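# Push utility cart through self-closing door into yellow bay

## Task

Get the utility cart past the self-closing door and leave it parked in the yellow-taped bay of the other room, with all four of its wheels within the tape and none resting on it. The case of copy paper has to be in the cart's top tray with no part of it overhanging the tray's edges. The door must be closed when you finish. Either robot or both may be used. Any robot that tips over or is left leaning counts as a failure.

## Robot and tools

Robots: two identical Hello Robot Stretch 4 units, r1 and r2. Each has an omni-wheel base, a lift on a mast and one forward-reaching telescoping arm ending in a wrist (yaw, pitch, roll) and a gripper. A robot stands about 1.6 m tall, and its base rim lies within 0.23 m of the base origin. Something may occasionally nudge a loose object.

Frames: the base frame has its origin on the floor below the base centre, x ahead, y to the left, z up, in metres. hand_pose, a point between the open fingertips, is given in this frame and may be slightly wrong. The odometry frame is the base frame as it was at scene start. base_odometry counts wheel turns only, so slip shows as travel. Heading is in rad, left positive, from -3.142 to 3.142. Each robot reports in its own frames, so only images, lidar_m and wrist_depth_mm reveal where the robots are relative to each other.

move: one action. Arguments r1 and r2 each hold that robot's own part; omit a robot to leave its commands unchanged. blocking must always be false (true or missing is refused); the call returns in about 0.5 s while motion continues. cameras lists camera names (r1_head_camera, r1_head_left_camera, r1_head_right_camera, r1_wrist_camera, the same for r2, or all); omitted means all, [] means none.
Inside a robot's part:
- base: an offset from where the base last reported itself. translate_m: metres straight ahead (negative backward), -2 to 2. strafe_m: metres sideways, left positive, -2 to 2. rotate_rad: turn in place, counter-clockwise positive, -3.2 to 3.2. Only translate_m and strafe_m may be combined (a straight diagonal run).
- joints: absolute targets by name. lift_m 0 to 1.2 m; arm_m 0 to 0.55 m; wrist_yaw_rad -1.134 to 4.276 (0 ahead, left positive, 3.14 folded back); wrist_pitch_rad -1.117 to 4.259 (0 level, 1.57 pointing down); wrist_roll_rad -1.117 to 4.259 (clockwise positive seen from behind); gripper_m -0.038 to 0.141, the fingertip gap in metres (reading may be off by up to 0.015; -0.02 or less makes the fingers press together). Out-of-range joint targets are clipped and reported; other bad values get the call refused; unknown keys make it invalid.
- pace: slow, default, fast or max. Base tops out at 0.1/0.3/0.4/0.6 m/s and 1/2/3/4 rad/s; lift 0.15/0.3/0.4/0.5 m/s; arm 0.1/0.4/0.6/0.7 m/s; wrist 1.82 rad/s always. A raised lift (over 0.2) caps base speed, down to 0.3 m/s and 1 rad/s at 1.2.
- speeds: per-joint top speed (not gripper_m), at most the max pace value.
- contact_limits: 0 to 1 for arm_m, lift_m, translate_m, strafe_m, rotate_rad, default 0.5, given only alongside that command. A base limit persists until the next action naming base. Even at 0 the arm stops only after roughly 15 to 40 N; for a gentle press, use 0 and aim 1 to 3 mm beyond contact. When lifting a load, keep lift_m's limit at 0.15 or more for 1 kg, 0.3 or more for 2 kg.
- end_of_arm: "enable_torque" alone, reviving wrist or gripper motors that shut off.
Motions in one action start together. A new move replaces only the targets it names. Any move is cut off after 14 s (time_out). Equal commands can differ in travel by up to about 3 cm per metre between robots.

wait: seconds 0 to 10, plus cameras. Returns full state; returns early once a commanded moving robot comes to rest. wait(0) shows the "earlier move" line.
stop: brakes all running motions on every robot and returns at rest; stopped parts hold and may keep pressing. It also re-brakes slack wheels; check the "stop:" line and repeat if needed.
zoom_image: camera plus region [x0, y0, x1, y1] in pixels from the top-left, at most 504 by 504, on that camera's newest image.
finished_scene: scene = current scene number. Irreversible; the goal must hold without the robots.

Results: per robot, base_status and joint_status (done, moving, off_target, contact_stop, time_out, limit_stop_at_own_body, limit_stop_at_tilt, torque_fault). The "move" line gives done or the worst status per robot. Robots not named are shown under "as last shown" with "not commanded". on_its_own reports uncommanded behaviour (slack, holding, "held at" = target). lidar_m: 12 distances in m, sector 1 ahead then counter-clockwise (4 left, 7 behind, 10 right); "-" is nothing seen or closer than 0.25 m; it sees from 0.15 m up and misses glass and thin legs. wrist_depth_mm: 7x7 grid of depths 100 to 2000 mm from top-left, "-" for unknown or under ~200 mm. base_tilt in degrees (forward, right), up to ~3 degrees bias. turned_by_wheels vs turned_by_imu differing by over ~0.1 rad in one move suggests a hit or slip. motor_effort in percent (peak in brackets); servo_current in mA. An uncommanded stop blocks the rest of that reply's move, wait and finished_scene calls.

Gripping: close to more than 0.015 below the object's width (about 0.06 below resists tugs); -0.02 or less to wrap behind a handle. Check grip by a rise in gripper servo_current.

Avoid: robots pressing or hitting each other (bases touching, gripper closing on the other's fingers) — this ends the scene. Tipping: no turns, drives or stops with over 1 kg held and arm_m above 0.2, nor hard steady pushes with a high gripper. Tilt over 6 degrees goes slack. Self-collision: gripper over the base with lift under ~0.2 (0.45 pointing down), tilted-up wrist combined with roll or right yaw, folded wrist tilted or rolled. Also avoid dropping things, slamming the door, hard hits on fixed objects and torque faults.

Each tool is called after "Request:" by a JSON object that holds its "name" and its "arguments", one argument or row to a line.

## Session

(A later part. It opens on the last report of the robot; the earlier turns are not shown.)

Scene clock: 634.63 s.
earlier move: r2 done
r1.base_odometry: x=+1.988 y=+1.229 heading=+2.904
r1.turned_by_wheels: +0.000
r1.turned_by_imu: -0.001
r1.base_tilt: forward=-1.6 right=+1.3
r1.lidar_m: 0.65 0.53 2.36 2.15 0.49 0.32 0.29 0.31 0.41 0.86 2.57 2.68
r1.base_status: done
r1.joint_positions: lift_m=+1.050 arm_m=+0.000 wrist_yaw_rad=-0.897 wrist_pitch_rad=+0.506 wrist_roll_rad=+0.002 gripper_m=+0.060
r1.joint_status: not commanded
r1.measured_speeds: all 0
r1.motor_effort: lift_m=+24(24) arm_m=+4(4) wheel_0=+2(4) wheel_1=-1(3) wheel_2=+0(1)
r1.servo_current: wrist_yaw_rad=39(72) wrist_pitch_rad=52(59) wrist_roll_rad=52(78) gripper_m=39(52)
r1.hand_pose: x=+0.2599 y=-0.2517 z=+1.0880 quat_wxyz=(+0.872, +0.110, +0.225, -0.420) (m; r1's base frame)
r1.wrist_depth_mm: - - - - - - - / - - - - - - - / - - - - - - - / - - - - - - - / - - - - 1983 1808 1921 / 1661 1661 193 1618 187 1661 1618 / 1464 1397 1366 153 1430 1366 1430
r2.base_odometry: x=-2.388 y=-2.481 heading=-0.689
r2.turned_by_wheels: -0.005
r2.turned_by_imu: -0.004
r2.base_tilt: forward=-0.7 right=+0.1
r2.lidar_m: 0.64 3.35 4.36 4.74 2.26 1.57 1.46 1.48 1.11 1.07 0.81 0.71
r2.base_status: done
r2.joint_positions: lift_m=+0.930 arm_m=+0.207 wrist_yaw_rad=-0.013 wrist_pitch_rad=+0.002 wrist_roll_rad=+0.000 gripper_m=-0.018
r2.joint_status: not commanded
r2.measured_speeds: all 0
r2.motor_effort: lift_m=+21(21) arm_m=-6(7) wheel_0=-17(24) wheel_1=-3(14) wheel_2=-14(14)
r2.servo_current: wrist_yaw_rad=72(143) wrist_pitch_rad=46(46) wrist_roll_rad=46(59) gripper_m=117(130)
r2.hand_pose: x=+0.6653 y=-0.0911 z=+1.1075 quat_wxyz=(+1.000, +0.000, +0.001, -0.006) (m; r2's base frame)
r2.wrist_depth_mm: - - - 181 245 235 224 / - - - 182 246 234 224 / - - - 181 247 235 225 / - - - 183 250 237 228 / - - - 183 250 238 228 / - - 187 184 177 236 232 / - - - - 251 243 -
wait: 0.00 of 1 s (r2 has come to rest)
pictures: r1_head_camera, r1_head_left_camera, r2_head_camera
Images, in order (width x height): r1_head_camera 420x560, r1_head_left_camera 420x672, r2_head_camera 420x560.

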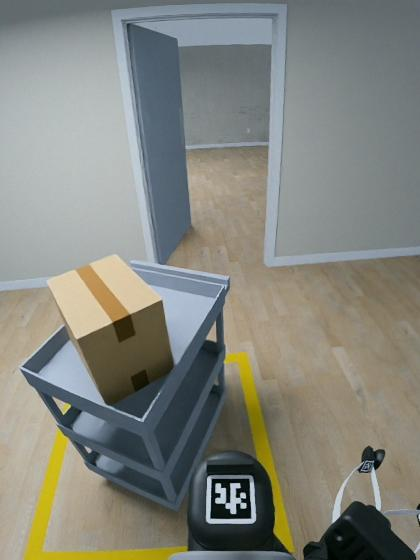

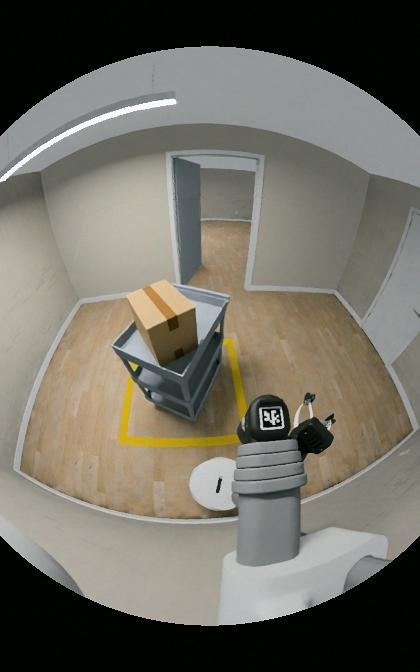

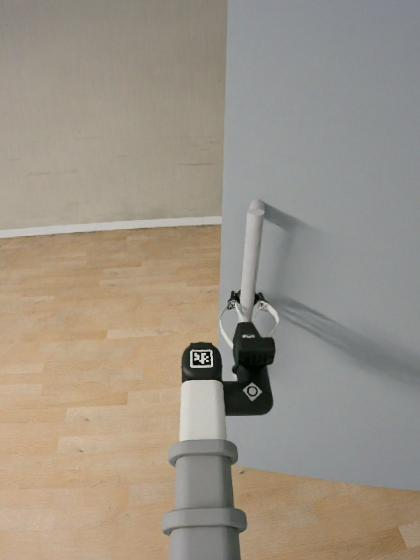

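Request:
{"name": "move", "arguments": {
  "r1": {"base":{"strafe_m":-0.35}},
  "r2": {"base":{"translate_m":0.22},"pace":"slow"},
  "blocking": false,
  "cameras": []
}}

Request:
{"name": "wait", "arguments": {
  "seconds": 1.5,
  "cameras": []
}}

Request:
{"name": "wait", "arguments": {
  "seconds": 2,
  "cameras": ["r1_head_camera","r1_head_left_camera","r2_head_camera"]
}}

Scene clock: 648.63 s.
move: r1 moving; r2 moving
r1.base_odometry: x=+1.996 y=+1.264 heading=+2.904
r1.turned_by_wheels: +0.000
r1.turned_by_imu: -0.001
r1.base_tilt: forward=-1.6 right=+1.2
r1.lidar_m: 0.68 0.53 0.85 2.19 0.49 0.30 0.28 0.29 0.40 0.86 2.55 2.67
r1.base_status: strafe_m moving
r1.joint_positions: lift_m=+1.050 arm_m=+0.000 wrist_yaw_rad=-0.897 wrist_pitch_rad=+0.506 wrist_roll_rad=+0.002 gripper_m=+0.060
r1.joint_status: not commanded
r1.measured_speeds: translate_m=+0.001 strafe_m=-0.141 rotate_rad=-0.004 lift_m=+0.000 arm_m=+0.000 wrist_yaw_rad=+0.000 wrist_pitch_rad=+0.000 wrist_roll_rad=+0.000
r1.motor_effort: lift_m=+24(24) arm_m=+4(4) wheel_0=+8(12) wheel_1=-11(11) wheel_2=+0(1)
r1.servo_current: wrist_yaw_rad=65(65) wrist_pitch_rad=52(52) wrist_roll_rad=52(78) gripper_m=39(52)
r1.hand_pose: x=+0.2599 y=-0.2517 z=+1.0880 quat_wxyz=(+0.872, +0.110, +0.225, -0.420) (m; r1's base frame)
r1.wrist_depth_mm: - - - - - - - / - - - - - - - / - - - - - - - / - - - - - - - / - - - - 1921 1983 1921 / 1708 1661 193 1661 188 1618 1576 / 1464 1366 1366 153 1397 1336 1397
r2.base_odometry: x=-2.378 y=-2.490 heading=-0.692
r2.turned_by_wheels: -0.002
r2.turned_by_imu: -0.001
r2.base_tilt: forward=-0.7 right=+0.1
r2.lidar_m: 0.63 3.33 4.30 4.75 2.29 1.57 1.49 1.52 1.13 1.07 0.83 0.68
r2.base_status: translate_m moving
r2.joint_positions: lift_m=+0.930 arm_m=+0.207 wrist_yaw_rad=-0.013 wrist_pitch_rad=+0.002 wrist_roll_rad=+0.000 gripper_m=-0.018
r2.joint_status: not commanded
r2.measured_speeds: translate_m=+0.048 strafe_m=+0.000 rotate_rad=-0.001 lift_m=+0.000 arm_m=+0.000 wrist_yaw_rad=-0.004 wrist_pitch_rad=+0.000 wrist_roll_rad=+0.000
r2.motor_effort: lift_m=+21(21) arm_m=-6(7) wheel_0=-13(17) wheel_1=+0(4) wheel_2=-18(18)
r2.servo_current: wrist_yaw_rad=85(85) wrist_pitch_rad=46(46) wrist_roll_rad=52(72) gripper_m=111(124)
r2.hand_pose: x=+0.6653 y=-0.0912 z=+1.1075 quat_wxyz=(+1.000, +0.000, +0.001, -0.007) (m; r2's base frame)
r2.wrist_depth_mm: - - - 181 243 233 223 / - - - 181 245 232 224 / - - - 182 247 236 226 / - - - 182 249 236 226 / - - - 183 250 237 227 / - - 187 184 178 235 229 / - - - - 250 241 230
pictures: none
No camera images: "cameras" was empty.

Scene clock: 650.13 s.
earlier move: r1 moving; r2 moving
r1.base_odometry: x=+2.069 y=+1.563 heading=+2.904
r1.turned_by_wheels: +0.000
r1.turned_by_imu: -0.002
r1.base_tilt: forward=-1.6 right=+1.3
r1.lidar_m: 2.54 0.76 0.70 2.02 0.44 0.26 0.25 0.26 0.37 0.76 2.24 2.75
r1.base_status: strafe_m moving
r1.joint_positions: lift_m=+1.050 arm_m=+0.000 wrist_yaw_rad=-0.897 wrist_pitch_rad=+0.506 wrist_roll_rad=+0.002 gripper_m=+0.060
r1.joint_status: not commanded
r1.measured_speeds: translate_m=-0.001 strafe_m=-0.065 rotate_rad=+0.003 lift_m=+0.000 arm_m=+0.000 wrist_yaw_rad=+0.000 wrist_pitch_rad=+0.000 wrist_roll_rad=+0.000
r1.motor_effort: lift_m=+24(24) arm_m=+4(4) wheel_0=+3(12) wheel_1=-3(11) wheel_2=-1(1)
r1.servo_current: wrist_yaw_rad=46(72) wrist_pitch_rad=46(52) wrist_roll_rad=33(78) gripper_m=39(52)
r1.hand_pose: x=+0.2599 y=-0.2517 z=+1.0881 quat_wxyz=(+0.872, +0.110, +0.225, -0.420) (m; r1's base frame)
r1.wrist_depth_mm: - - - - - - - / - - - - - - - / - - - - - - - / - - - - - - - / - - - - 1921 1921 1921 / 1708 1661 194 1661 190 1618 1537 / 1499 1366 1397 153 1397 1366 1366
r2.base_odometry: x=-2.272 y=-2.577 heading=-0.692
r2.turned_by_wheels: -0.001
r2.turned_by_imu: -0.028
r2.base_tilt: forward=-0.7 right=+0.1
r2.lidar_m: 0.62 3.15 4.01 4.77 2.61 1.77 1.62 1.66 1.13 1.04 0.74 0.66
r2.base_status: translate_m moving
r2.joint_positions: lift_m=+0.930 arm_m=+0.207 wrist_yaw_rad=-0.019 wrist_pitch_rad=+0.002 wrist_roll_rad=+0.000 gripper_m=-0.019
r2.joint_status: not commanded
r2.measured_speeds: translate_m=+0.098 strafe_m=+0.001 rotate_rad=+0.003 lift_m=+0.000 arm_m=+0.000 wrist_yaw_rad=-0.001 wrist_pitch_rad=+0.000 wrist_roll_rad=+0.000
r2.motor_effort: lift_m=+21(21) arm_m=-7(7) wheel_0=-15(20) wheel_1=-3(5) wheel_2=-20(24)
r2.servo_current: wrist_yaw_rad=111(117) wrist_pitch_rad=39(52) wrist_roll_rad=52(72) gripper_m=104(124)
r2.hand_pose: x=+0.6648 y=-0.0928 z=+1.1075 quat_wxyz=(+1.000, +0.000, +0.001, -0.009) (m; r2's base frame)
r2.wrist_depth_mm: - - - 264 239 224 212 / - - - 179 240 225 213 / - - - 182 240 229 214 / - - - 183 243 230 216 / - - - 186 243 229 218 / - - - 182 178 225 218 / - - - - 245 233 -
wait: 1.50 s; no rest
pictures: none
No camera images: "cameras" was empty.

Scene clock: 650.63 s.
earlier move: r1 done; r2 moving
r1.base_odometry: x=+2.070 y=+1.569 heading=+2.904
r1.turned_by_wheels: +0.000
r1.turned_by_imu: +0.000
r1.base_tilt: forward=-1.6 right=+1.2
r1.lidar_m: 2.56 0.76 0.73 1.99 0.45 0.28 0.25 0.27 0.35 0.75 2.23 2.71
r1.base_status: done
r1.joint_positions: lift_m=+1.050 arm_m=+0.000 wrist_yaw_rad=-0.897 wrist_pitch_rad=+0.506 wrist_roll_rad=+0.002 gripper_m=+0.060
r1.joint_status: not commanded
r1.measured_speeds: all 0
r1.motor_effort: lift_m=+24(24) arm_m=+3(4) wheel_0=+2(12) wheel_1=-1(11) wheel_2=+0(1)
r1.servo_current: wrist_yaw_rad=52(72) wrist_pitch_rad=46(52) wrist_roll_rad=46(78) gripper_m=46(52)
r1.hand_pose: x=+0.2599 y=-0.2517 z=+1.0881 quat_wxyz=(+0.872, +0.110, +0.225, -0.420) (m; r1's base frame)
r1.wrist_depth_mm: - - - - 1921 - - / - - - - - - - / - - - - - - - / - - - - - - - / - - - - 1983 1921 1921 / 1708 1708 194 1618 187 1618 1618 / 1464 1397 1366 153 1397 1366 1336
r2.base_odometry: x=-2.237 y=-2.606 heading=-0.692
r2.turned_by_wheels: +0.000
r2.turned_by_imu: -0.019
r2.base_tilt: forward=-0.6 right=+0.1
r2.lidar_m: 0.62 3.12 3.92 4.78 2.76 1.85 1.66 1.68 1.12 1.02 0.75 0.67
r2.base_status: translate_m moving
r2.joint_positions: lift_m=+0.930 arm_m=+0.207 wrist_yaw_rad=-0.019 wrist_pitch_rad=+0.002 wrist_roll_rad=+0.000 gripper_m=-0.019
r2.joint_status: not commanded
r2.measured_speeds: translate_m=+0.073 strafe_m=-0.002 rotate_rad=+0.000 lift_m=+0.000 arm_m=+0.000 wrist_yaw_rad=+0.000 wrist_pitch_rad=+0.000 wrist_roll_rad=+0.000
r2.motor_effort: lift_m=+21(21) arm_m=-7(7) wheel_0=-19(24) wheel_1=-5(6) wheel_2=-21(24)
r2.servo_current: wrist_yaw_rad=117(117) wrist_pitch_rad=39(52) wrist_roll_rad=46(72) gripper_m=111(124)
r2.hand_pose: x=+0.6647 y=-0.0930 z=+1.1075 quat_wxyz=(+1.000, +0.000, +0.001, -0.010) (m; r2's base frame)
r2.wrist_depth_mm: - - - 267 237 220 210 / - - - 181 240 224 210 / - - - 183 240 228 212 / - - - 185 243 229 213 / - - - 186 241 229 214 / - - - 182 179 223 215 / - - - - 243 230 -
wait: 0.50 of 2 s (r1 has come to rest)
pictures: r1_head_camera, r1_head_left_camera, r2_head_camera
Images, in order (width x height): r1_head_camera 420x560, r1_head_left_camera 420x672, r2_head_camera 420x560.

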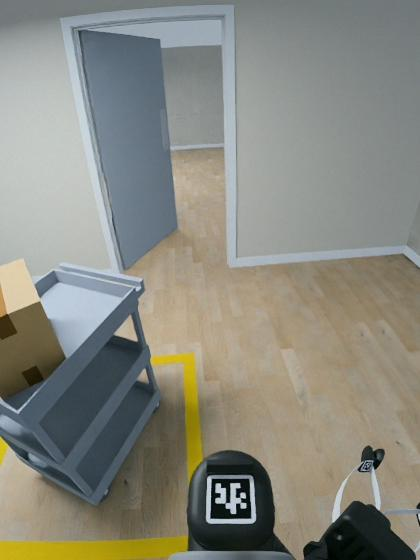

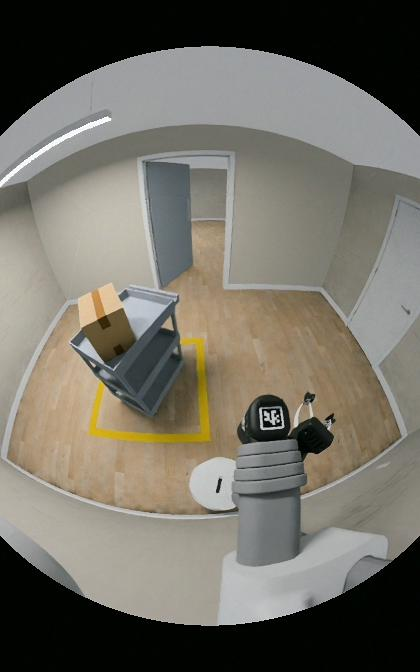

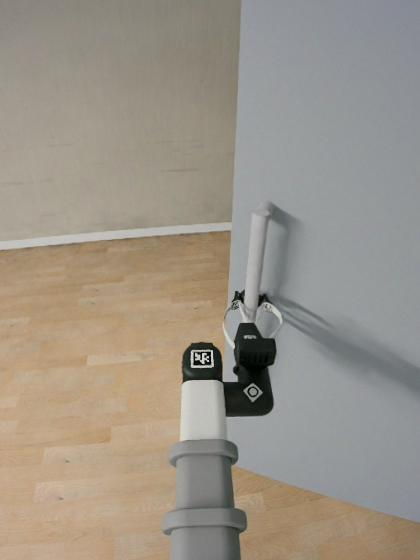

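Request:
{"name": "zoom_image", "arguments": {
  "camera": "r1_head_camera",
  "region": [0, 330, 220, 560]
}}

Request:
{"name": "zoom_image", "arguments": {
  "camera": "r1_head_left_camera",
  "region": [70, 320, 220, 450]
}}

Request:
{"name": "move", "arguments": {
  "r2": {"base":{"translate_m":0.2,"strafe_m":-0.05},"pace":"slow"},
  "blocking": false,
  "cameras": []
}}

Request:
{"name": "wait", "arguments": {
  "seconds": 3,
  "cameras": ["r1_head_camera","r2_head_camera"]
}}

Scaled by 2.191 from the camera's 420x560 image, which has a finer 600x800 frame.

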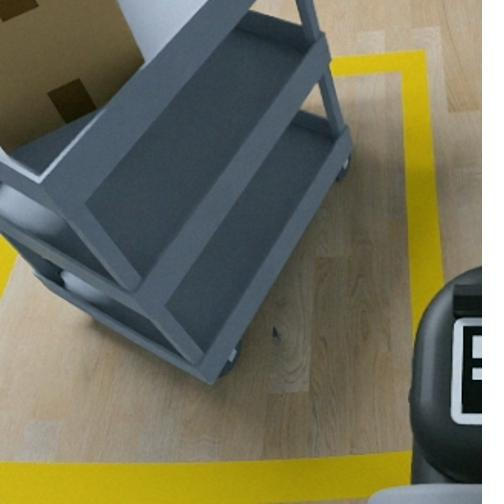

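Scaled by 3.360 from the camera's 420x672 image, which has a finer 600x960 frame.

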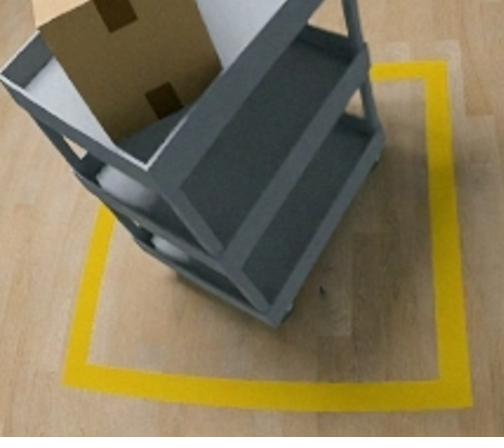

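Scene clock: 656.50 s.
earlier move: r2 done
move: r2 moving
r1: as last shown
r1.base_tilt: forward=-1.6 right=+1.3
r1.lidar_m: 2.53 0.74 0.72 2.01 0.43 0.27 0.25 0.27 0.34 0.78 2.22 2.75
r1.motor_effort: lift_m=+24(24) arm_m=+4(4) wheel_0=+3(3) wheel_1=-1(1) wheel_2=+0(0)
r1.servo_current: wrist_yaw_rad=46(59) wrist_pitch_rad=46(52) wrist_roll_rad=59(59) gripper_m=39(46)
r1.wrist_depth_mm: - - - - 1983 - - / - - - - - - - / - - - - - - - / - - - - - - - / - - - - 1983 1921 1921 / 1708 1661 194 1618 187 1661 1576 / 1464 1397 1366 153 1397 1336 1397
r2.base_odometry: x=-2.211 y=-2.632 heading=-0.696
r2.turned_by_wheels: -0.003
r2.turned_by_imu: -0.010
r2.base_tilt: forward=-0.7 right=+0.1
r2.lidar_m: 0.61 3.07 3.82 4.79 2.86 1.88 1.70 1.73 1.12 1.02 0.73 0.67
r2.base_status: translate_m moving; strafe_m moving
r2.joint_positions: lift_m=+0.930 arm_m=+0.207 wrist_yaw_rad=-0.019 wrist_pitch_rad=+0.002 wrist_roll_rad=+0.000 gripper_m=-0.019
r2.joint_status: not commanded
r2.measured_speeds: translate_m=+0.049 strafe_m=-0.011 rotate_rad=-0.001 lift_m=+0.000 arm_m=+0.000 wrist_yaw_rad=+0.000 wrist_pitch_rad=+0.000 wrist_roll_rad=+0.000
r2.motor_effort: lift_m=+21(21) arm_m=-7(7) wheel_0=-14(22) wheel_1=-3(5) wheel_2=-21(21)
r2.servo_current: wrist_yaw_rad=117(117) wrist_pitch_rad=39(46) wrist_roll_rad=39(59) gripper_m=111(111)
r2.hand_pose: x=+0.6647 y=-0.0930 z=+1.1075 quat_wxyz=(+1.000, +0.000, +0.001, -0.010) (m; r2's base frame)
r2.wrist_depth_mm: - - - 270 239 220 208 / - - - 182 240 223 208 / - - - 183 239 225 209 / - - - 186 242 227 211 / - - - 187 243 226 213 / - - - 183 178 219 213 / - - - - 245 229 -
pictures: none
No camera images: "cameras" was empty.

Scene clock: 659.30 s.
earlier move: r2 done
r1.base_odometry: x=+2.070 y=+1.569 heading=+2.904
r1.turned_by_wheels: +0.000
r1.turned_by_imu: +0.000
r1.base_tilt: forward=-1.6 right=+1.3
r1.lidar_m: 2.53 0.73 0.73 1.98 0.43 0.29 0.26 0.25 0.34 0.76 2.24 2.74
r1.base_status: not commanded
r1.joint_positions: lift_m=+1.050 arm_m=+0.000 wrist_yaw_rad=-0.897 wrist_pitch_rad=+0.506 wrist_roll_rad=+0.002 gripper_m=+0.060
r1.joint_status: not commanded
r1.measured_speeds: all 0
r1.motor_effort: lift_m=+24(24) arm_m=+4(4) wheel_0=+2(3) wheel_1=-1(1) wheel_2=+0(0)
r1.servo_current: wrist_yaw_rad=52(65) wrist_pitch_rad=46(59) wrist_roll_rad=46(65) gripper_m=46(52)
r1.hand_pose: x=+0.2599 y=-0.2517 z=+1.0881 quat_wxyz=(+0.872, +0.110, +0.225, -0.420) (m; r1's base frame)
r1.wrist_depth_mm: - - - - 1983 - - / - - - - - - - / - - - - - - - / - - - - - - - / - - - - 1983 1921 1863 / 1708 1661 194 1661 187 1618 1537 / 1499 1397 1366 153 1397 1308 1397
r2.base_odometry: x=-2.097 y=-2.789 heading=-0.696
r2.turned_by_wheels: +0.000
r2.turned_by_imu: -0.053
r2.base_tilt: forward=-0.7 right=+0.1
r2.lidar_m: 0.63 2.84 3.49 4.85 3.37 2.14 1.90 1.70 1.06 0.85 0.65 0.63
r2.base_status: done
r2.joint_positions: lift_m=+0.930 arm_m=+0.207 wrist_yaw_rad=-0.019 wrist_pitch_rad=+0.002 wrist_roll_rad=+0.000 gripper_m=-0.019
r2.joint_status: not commanded
r2.measured_speeds: all 0
r2.on_its_own: wrist_yaw_rad is at rest, and its servo_current (111 mA) is outside its rest range (0 to 104 mA)
r2.motor_effort: lift_m=+21(21) arm_m=-7(8) wheel_0=-19(23) wheel_1=-5(5) wheel_2=-17(23)
r2.servo_current: wrist_yaw_rad=111(124) wrist_pitch_rad=46(46) wrist_roll_rad=46(59) gripper_m=111(117)
r2.hand_pose: x=+0.6647 y=-0.0930 z=+1.1075 quat_wxyz=(+1.000, +0.000, +0.001, -0.010) (m; r2's base frame)
r2.wrist_depth_mm: - - - 185 240 213 195 / - - - 287 239 214 196 / - - - 188 240 216 198 / - - - 190 242 217 199 / - - - 192 239 218 201 / - - 186 187 177 208 202 / - - - - 243 224 -
wait: 2.80 of 3 s (r2 has come to rest)
pictures: r1_head_camera, r2_head_camera
Images, in order (width x height): r1_head_camera 420x560, r2_head_camera 420x560.

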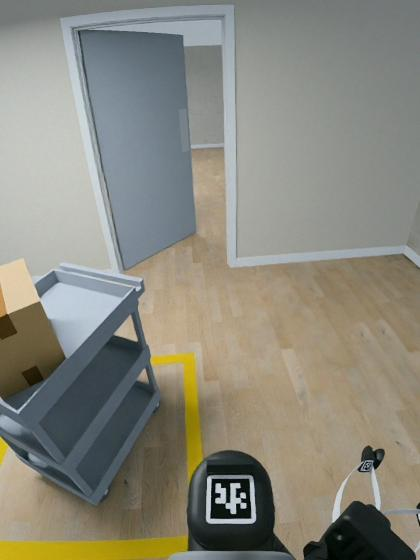

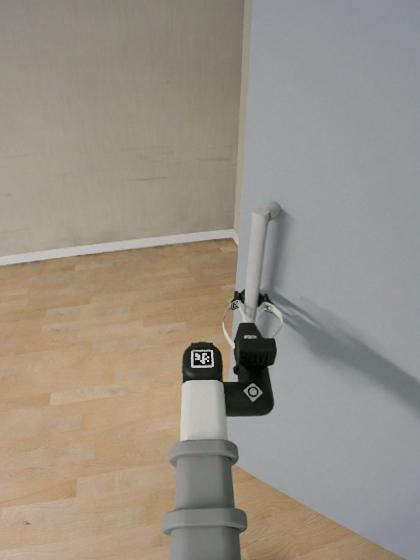

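Request:
{"name": "move", "arguments": {
  "r2": {"joints":{"gripper_m":0.12}},
  "blocking": false,
  "cameras": []
}}

Request:
{"name": "wait", "arguments": {
  "seconds": 1,
  "cameras": ["r2_head_camera","r1_head_camera"]
}}

Request:
{"name": "move", "arguments": {
  "r2": {"base":{"translate_m":-0.4},"joints":{"arm_m":0.05}},
  "blocking": false,
  "cameras": []
}}

Request:
{"name": "wait", "arguments": {
  "seconds": 3,
  "cameras": ["r2_head_camera","r1_head_camera"]
}}

Scene clock: 680.70 s.
move: r2 moving
r1: as last shown
r1.turned_by_imu: -0.001
r1.lidar_m: 2.50 0.73 0.73 2.00 0.44 0.29 0.25 0.26 0.35 0.76 2.23 2.74
r1.motor_effort: lift_m=+24(24) arm_m=+4(4) wheel_0=+2(2) wheel_1=-1(1) wheel_2=+0(0)
r1.servo_current: wrist_yaw_rad=46(65) wrist_pitch_rad=52(52) wrist_roll_rad=46(52) gripper_m=46(46)
r1.wrist_depth_mm: - - - - 1983 - - / - - - - - - - / - - - - - - - / - - - - - - - / - - - - 1983 1921 1863 / 1708 1661 194 1661 188 1618 1576 / 1499 1397 1336 153 1397 1336 1366
r2.base_odometry: x=-2.097 y=-2.789 heading=-0.696
r2.turned_by_wheels: +0.000
r2.turned_by_imu: -0.002
r2.base_tilt: forward=-0.7 right=+0.1
r2.lidar_m: 0.64 2.89 3.44 4.88 3.43 2.14 1.91 1.66 1.03 0.85 0.65 0.63
r2.base_status: not commanded
r2.joint_positions: lift_m=+0.930 arm_m=+0.207 wrist_yaw_rad=-0.020 wrist_pitch_rad=+0.002 wrist_roll_rad=+0.000 gripper_m=+0.005
r2.joint_status: gripper_m moving
r2.measured_speeds: translate_m=+0.000 strafe_m=+0.000 rotate_rad=+0.000 lift_m=+0.000 arm_m=+0.000 wrist_yaw_rad=-0.004 wrist_pitch_rad=+0.000 wrist_roll_rad=+0.000
r2.motor_effort: lift_m=+21(21) arm_m=-6(7) wheel_0=-19(19) wheel_1=-6(6) wheel_2=-17(18)
r2.servo_current: wrist_yaw_rad=111(124) wrist_pitch_rad=46(46) wrist_roll_rad=52(65) gripper_m=78(91)
r2.hand_pose: x=+0.6647 y=-0.0931 z=+1.1075 quat_wxyz=(+1.000, +0.000, +0.001, -0.010) (m; r2's base frame)
r2.wrist_depth_mm: - - - 289 246 216 198 / - - - 191 243 218 200 / - - - 193 246 220 201 / - - - 193 246 221 202 / - - - 196 244 222 203 / - - - 193 180 216 205 / - - - - 247 228 205
pictures: none
No camera images: "cameras" was empty.

Scene clock: 681.70 s.
earlier move: r2 moving
r1.base_odometry: x=+2.070 y=+1.569 heading=+2.904
r1.turned_by_wheels: +0.000
r1.turned_by_imu: +0.000
r1.base_tilt: forward=-1.5 right=+1.3
r1.lidar_m: 2.55 0.73 0.71 2.00 0.41 0.29 0.25 0.26 0.35 0.74 2.23 2.73
r1.base_status: not commanded
r1.joint_positions: lift_m=+1.050 arm_m=+0.000 wrist_yaw_rad=-0.897 wrist_pitch_rad=+0.506 wrist_roll_rad=+0.002 gripper_m=+0.060
r1.joint_status: not commanded
r1.measured_speeds: all 0
r1.motor_effort: lift_m=+24(24) arm_m=+4(4) wheel_0=+2(3) wheel_1=-1(1) wheel_2=+0(0)
r1.servo_current: wrist_yaw_rad=33(65) wrist_pitch_rad=46(52) wrist_roll_rad=46(59) gripper_m=46(46)
r1.hand_pose: x=+0.2599 y=-0.2517 z=+1.0881 quat_wxyz=(+0.872, +0.110, +0.225, -0.420) (m; r1's base frame)
r1.wrist_depth_mm: - - - - 1983 - - / - - - - - - - / - - - - - - - / - - - - - - - / - - - - 1983 1921 1983 / 1661 1661 194 1661 188 1618 1618 / 1499 1397 1397 153 1397 1308 1397
r2.base_odometry: x=-2.097 y=-2.788 heading=-0.693
r2.turned_by_wheels: +0.003
r2.turned_by_imu: -0.007
r2.base_tilt: forward=-0.7 right=+0.0
r2.lidar_m: 0.81 2.85 3.43 4.89 3.46 2.16 1.89 1.72 1.04 0.86 0.76 0.75
r2.base_status: not commanded
r2.joint_positions: lift_m=+0.930 arm_m=+0.207 wrist_yaw_rad=-0.003 wrist_pitch_rad=+0.002 wrist_roll_rad=+0.000 gripper_m=+0.109
r2.joint_status: gripper_m moving
r2.measured_speeds: all 0
r2.motor_effort: lift_m=+21(21) arm_m=-5(7) wheel_0=+1(19) wheel_1=+0(6) wheel_2=-3(18)
r2.servo_current: wrist_yaw_rad=59(130) wrist_pitch_rad=39(46) wrist_roll_rad=59(65) gripper_m=85(124)
r2.hand_pose: x=+0.6662 y=-0.0882 z=+1.1075 quat_wxyz=(+1.000, +0.000, +0.001, -0.001) (m; r2's base frame)
r2.wrist_depth_mm: - - - - - 340 325 / - - - - - 343 327 / - - - - - 349 325 / - - - - - 349 330 / - - - - - 351 334 / - - 197 - 190 364 336 / - - - - - 355 338
wait: 1.00 s; no rest
pictures: r1_head_camera, r2_head_camera
Images, in order (width x height): r1_head_camera 420x560, r2_head_camera 420x560.

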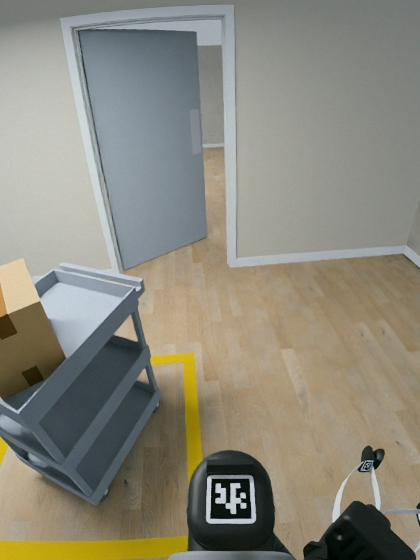

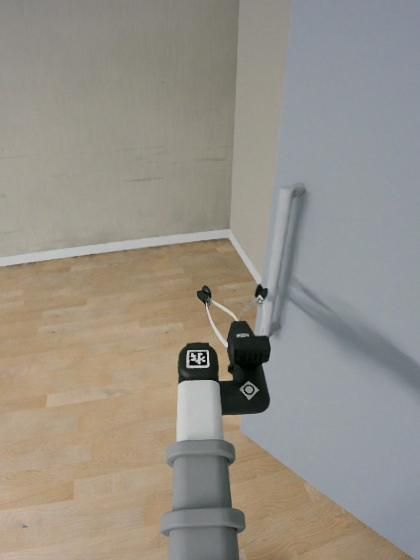

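Scene clock: 682.20 s.
earlier move: r2 moving
move: r2 moving
r1: as last shown
r1.base_tilt: forward=-1.6 right=+1.3
r1.lidar_m: 2.54 0.74 0.73 1.98 0.42 0.29 0.25 0.25 0.35 0.75 2.23 2.73
r1.motor_effort: lift_m=+24(24) arm_m=+4(4) wheel_0=+2(2) wheel_1=-1(1) wheel_2=+0(0)
r1.servo_current: wrist_yaw_rad=39(59) wrist_pitch_rad=52(52) wrist_roll_rad=52(65) gripper_m=39(46)
r1.wrist_depth_mm: - - - - 1983 - - / - - - - - - - / - - - - - - - / - - - - - - - / - - - - - 1983 1808 / 1708 1661 194 1618 188 1618 1576 / 1464 1366 1397 153 1397 1308 1397
r2.base_odometry: x=-2.121 y=-2.769 heading=-0.693
r2.turned_by_wheels: +0.000
r2.turned_by_imu: +0.000
r2.base_tilt: forward=-0.6 right=+0.1
r2.lidar_m: 2.17 2.88 3.46 4.87 3.40 2.11 1.87 1.70 1.05 0.88 0.85 0.88
r2.base_status: translate_m moving
r2.joint_positions: lift_m=+0.930 arm_m=+0.157 wrist_yaw_rad=-0.002 wrist_pitch_rad=+0.002 wrist_roll_rad=+0.000 gripper_m=+0.120
r2.joint_status: arm_m moving; gripper_m moving
r2.measured_speeds: translate_m=-0.121 strafe_m=-0.001 rotate_rad=+0.001 lift_m=+0.000 arm_m=-0.195 wrist_yaw_rad=+0.000 wrist_pitch_rad=+0.000 wrist_roll_rad=+0.000
r2.motor_effort: lift_m=+21(21) arm_m=-8(11) wheel_0=-9(9) wheel_1=-8(8) wheel_2=+14(14)
r2.servo_current: wrist_yaw_rad=46(59) wrist_pitch_rad=39(39) wrist_roll_rad=33(46) gripper_m=52(98)
r2.hand_pose: x=+0.6156 y=-0.0881 z=+1.1075 quat_wxyz=(+1.000, +0.000, +0.001, -0.001) (m; r2's base frame)
r2.wrist_depth_mm: - - - - - - - / - - - - - 492 - / - - - - - 496 - / - - - - - 500 - / - - - - - 508 - / - - 200 - 195 - - / - - - - - - -
pictures: none
No camera images: "cameras" was empty.

Scene clock: 684.53 s.
earlier move: r2 done
r1.base_odometry: x=+2.070 y=+1.569 heading=+2.904
r1.turned_by_wheels: +0.000
r1.turned_by_imu: +0.000
r1.base_tilt: forward=-1.6 right=+1.3
r1.lidar_m: 2.54 0.77 0.72 1.98 0.45 0.28 0.25 0.26 0.37 0.74 2.22 2.73
r1.base_status: not commanded
r1.joint_positions: lift_m=+1.050 arm_m=+0.000 wrist_yaw_rad=-0.897 wrist_pitch_rad=+0.506 wrist_roll_rad=+0.002 gripper_m=+0.060
r1.joint_status: not commanded
r1.measured_speeds: all 0
r1.motor_effort: lift_m=+24(24) arm_m=+4(4) wheel_0=+2(3) wheel_1=-1(2) wheel_2=+0(0)
r1.servo_current: wrist_yaw_rad=46(65) wrist_pitch_rad=52(59) wrist_roll_rad=39(65) gripper_m=46(52)
r1.hand_pose: x=+0.2599 y=-0.2517 z=+1.0881 quat_wxyz=(+0.872, +0.110, +0.225, -0.420) (m; r1's base frame)
r1.wrist_depth_mm: - - - - 1921 - - / - - - - - - - / - - - - - - - / - - - - - - - / - - - - 1863 1921 1921 / 1708 1661 194 1661 188 1618 1576 / 1464 1366 1430 153 1397 1308 1366
r2.base_odometry: x=-2.405 y=-2.533 heading=-0.693
r2.turned_by_wheels: +0.000
r2.turned_by_imu: +0.000
r2.base_tilt: forward=-0.7 right=+0.1
r2.lidar_m: 2.27 3.26 3.93 4.81 2.74 1.69 1.51 1.52 1.15 1.01 1.01 1.17
r2.base_status: done
r2.joint_positions: lift_m=+0.930 arm_m=+0.050 wrist_yaw_rad=-0.002 wrist_pitch_rad=+0.002 wrist_roll_rad=+0.000 gripper_m=+0.120
r2.joint_status: all done
r2.measured_speeds: all 0
r2.motor_effort: lift_m=+21(21) arm_m=-7(11) wheel_0=-4(11) wheel_1=-2(9) wheel_2=+3(14)
r2.servo_current: wrist_yaw_rad=39(59) wrist_pitch_rad=33(46) wrist_roll_rad=39(59) gripper_m=52(98)
r2.hand_pose: x=+0.5093 y=-0.0881 z=+1.1075 quat_wxyz=(+1.000, +0.000, +0.001, -0.001) (m; r2's base frame)
r2.wrist_depth_mm: - - - - - - - / - - - - - - - / - - - - - - - / - - - - - - - / - - - - - - - / - - 200 - 197 - - / - - - - - - -
wait: 2.33 of 3 s (r2 has come to rest)
pictures: r1_head_camera, r2_head_camera
Images, in order (width x height): r1_head_camera 420x560, r2_head_camera 420x560.

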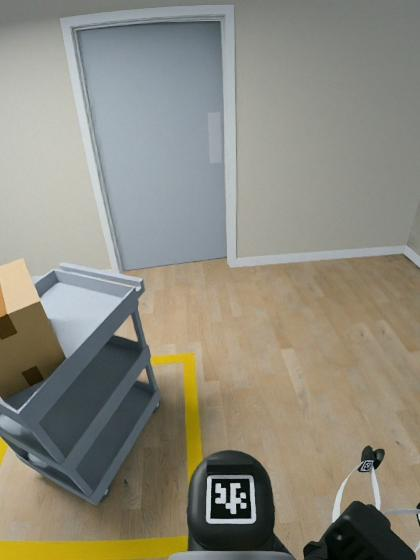

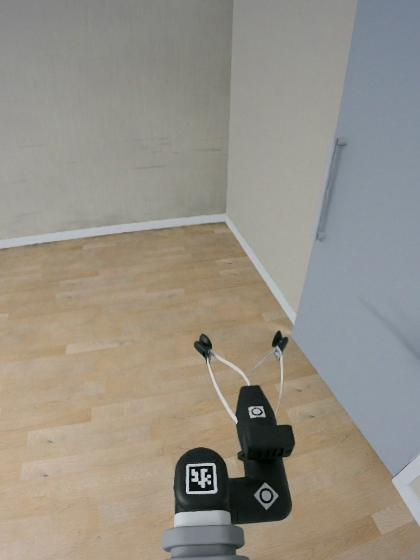

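Request:
{"name": "wait", "arguments": {
  "seconds": 1,
  "cameras": ["r1_head_camera"]
}}

Request:
{"name": "zoom_image", "arguments": {
  "camera": "r1_head_camera",
  "region": [50, 0, 250, 290]
}}

Request:
{"name": "zoom_image", "arguments": {
  "camera": "r1_head_camera",
  "region": [0, 240, 160, 420]
}}

Scene clock: 689.00 s.
r1.base_odometry: x=+2.070 y=+1.569 heading=+2.904
r1.turned_by_wheels: +0.000
r1.turned_by_imu: +0.000
r1.base_tilt: forward=-1.6 right=+1.3
r1.lidar_m: 2.55 0.73 0.72 1.96 0.43 0.29 0.25 0.26 0.34 0.76 2.23 2.70
r1.base_status: not commanded
r1.joint_positions: lift_m=+1.050 arm_m=+0.000 wrist_yaw_rad=-0.897 wrist_pitch_rad=+0.506 wrist_roll_rad=+0.002 gripper_m=+0.060
r1.joint_status: not commanded
r1.measured_speeds: all 0
r1.motor_effort: lift_m=+24(24) arm_m=+4(4) wheel_0=+3(3) wheel_1=-1(2) wheel_2=+0(0)
r1.servo_current: wrist_yaw_rad=59(65) wrist_pitch_rad=46(59) wrist_roll_rad=46(65) gripper_m=39(52)
r1.hand_pose: x=+0.2599 y=-0.2517 z=+1.0881 quat_wxyz=(+0.872, +0.110, +0.225, -0.420) (m; r1's base frame)
r1.wrist_depth_mm: - - - - 1983 - - / - - - - - - - / - - - - - - - / - - - - - - - / - - - - 1983 1983 1863 / 1708 1661 194 1708 187 1618 1618 / 1464 1397 1397 153 1397 1366 1366
r2.base_odometry: x=-2.405 y=-2.533 heading=-0.693
r2.turned_by_wheels: +0.000
r2.turned_by_imu: +0.001
r2.base_tilt: forward=-0.6 right=+0.1
r2.lidar_m: 2.32 3.28 3.91 4.78 2.72 1.72 1.52 1.53 1.12 1.01 0.99 1.24
r2.base_status: done
r2.joint_positions: lift_m=+0.930 arm_m=+0.050 wrist_yaw_rad=-0.002 wrist_pitch_rad=+0.002 wrist_roll_rad=+0.000 gripper_m=+0.120
r2.joint_status: all done
r2.measured_speeds: all 0
r2.motor_effort: lift_m=+21(21) arm_m=-7(11) wheel_0=-3(11) wheel_1=-2(9) wheel_2=+3(14)
r2.servo_current: wrist_yaw_rad=52(59) wrist_pitch_rad=46(46) wrist_roll_rad=39(59) gripper_m=46(98)
r2.hand_pose: x=+0.5093 y=-0.0881 z=+1.1075 quat_wxyz=(+1.000, +0.000, +0.001, -0.001) (m; r2's base frame)
r2.wrist_depth_mm: - - - - - - - / - - - - - - - / - - - - - - - / - - - - - - - / - - - - - - - / - - 200 - 198 - - / - - - - - - -
wait: 1.00 s; at rest from the start
pictures: r1_head_camera
Images, in order (width x height): r1_head_camera 420x560.

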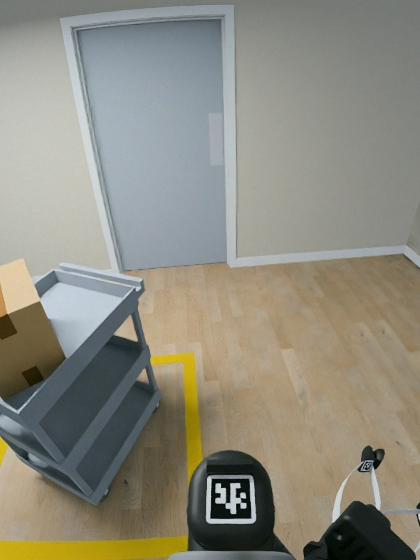

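Scaled by 1.738 from the camera's 420x560 image, which has a finer 600x800 frame.

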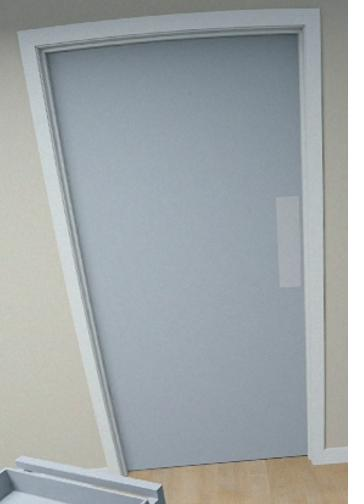

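Scaled by 2.800 from the camera's 420x560 image, which has a finer 600x800 frame.

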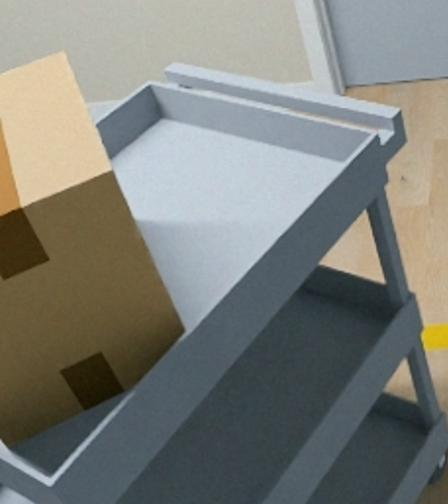

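Request:
{"name": "finished_scene", "arguments": {
  "scene": 1
}}

The scene is finished: the task was done.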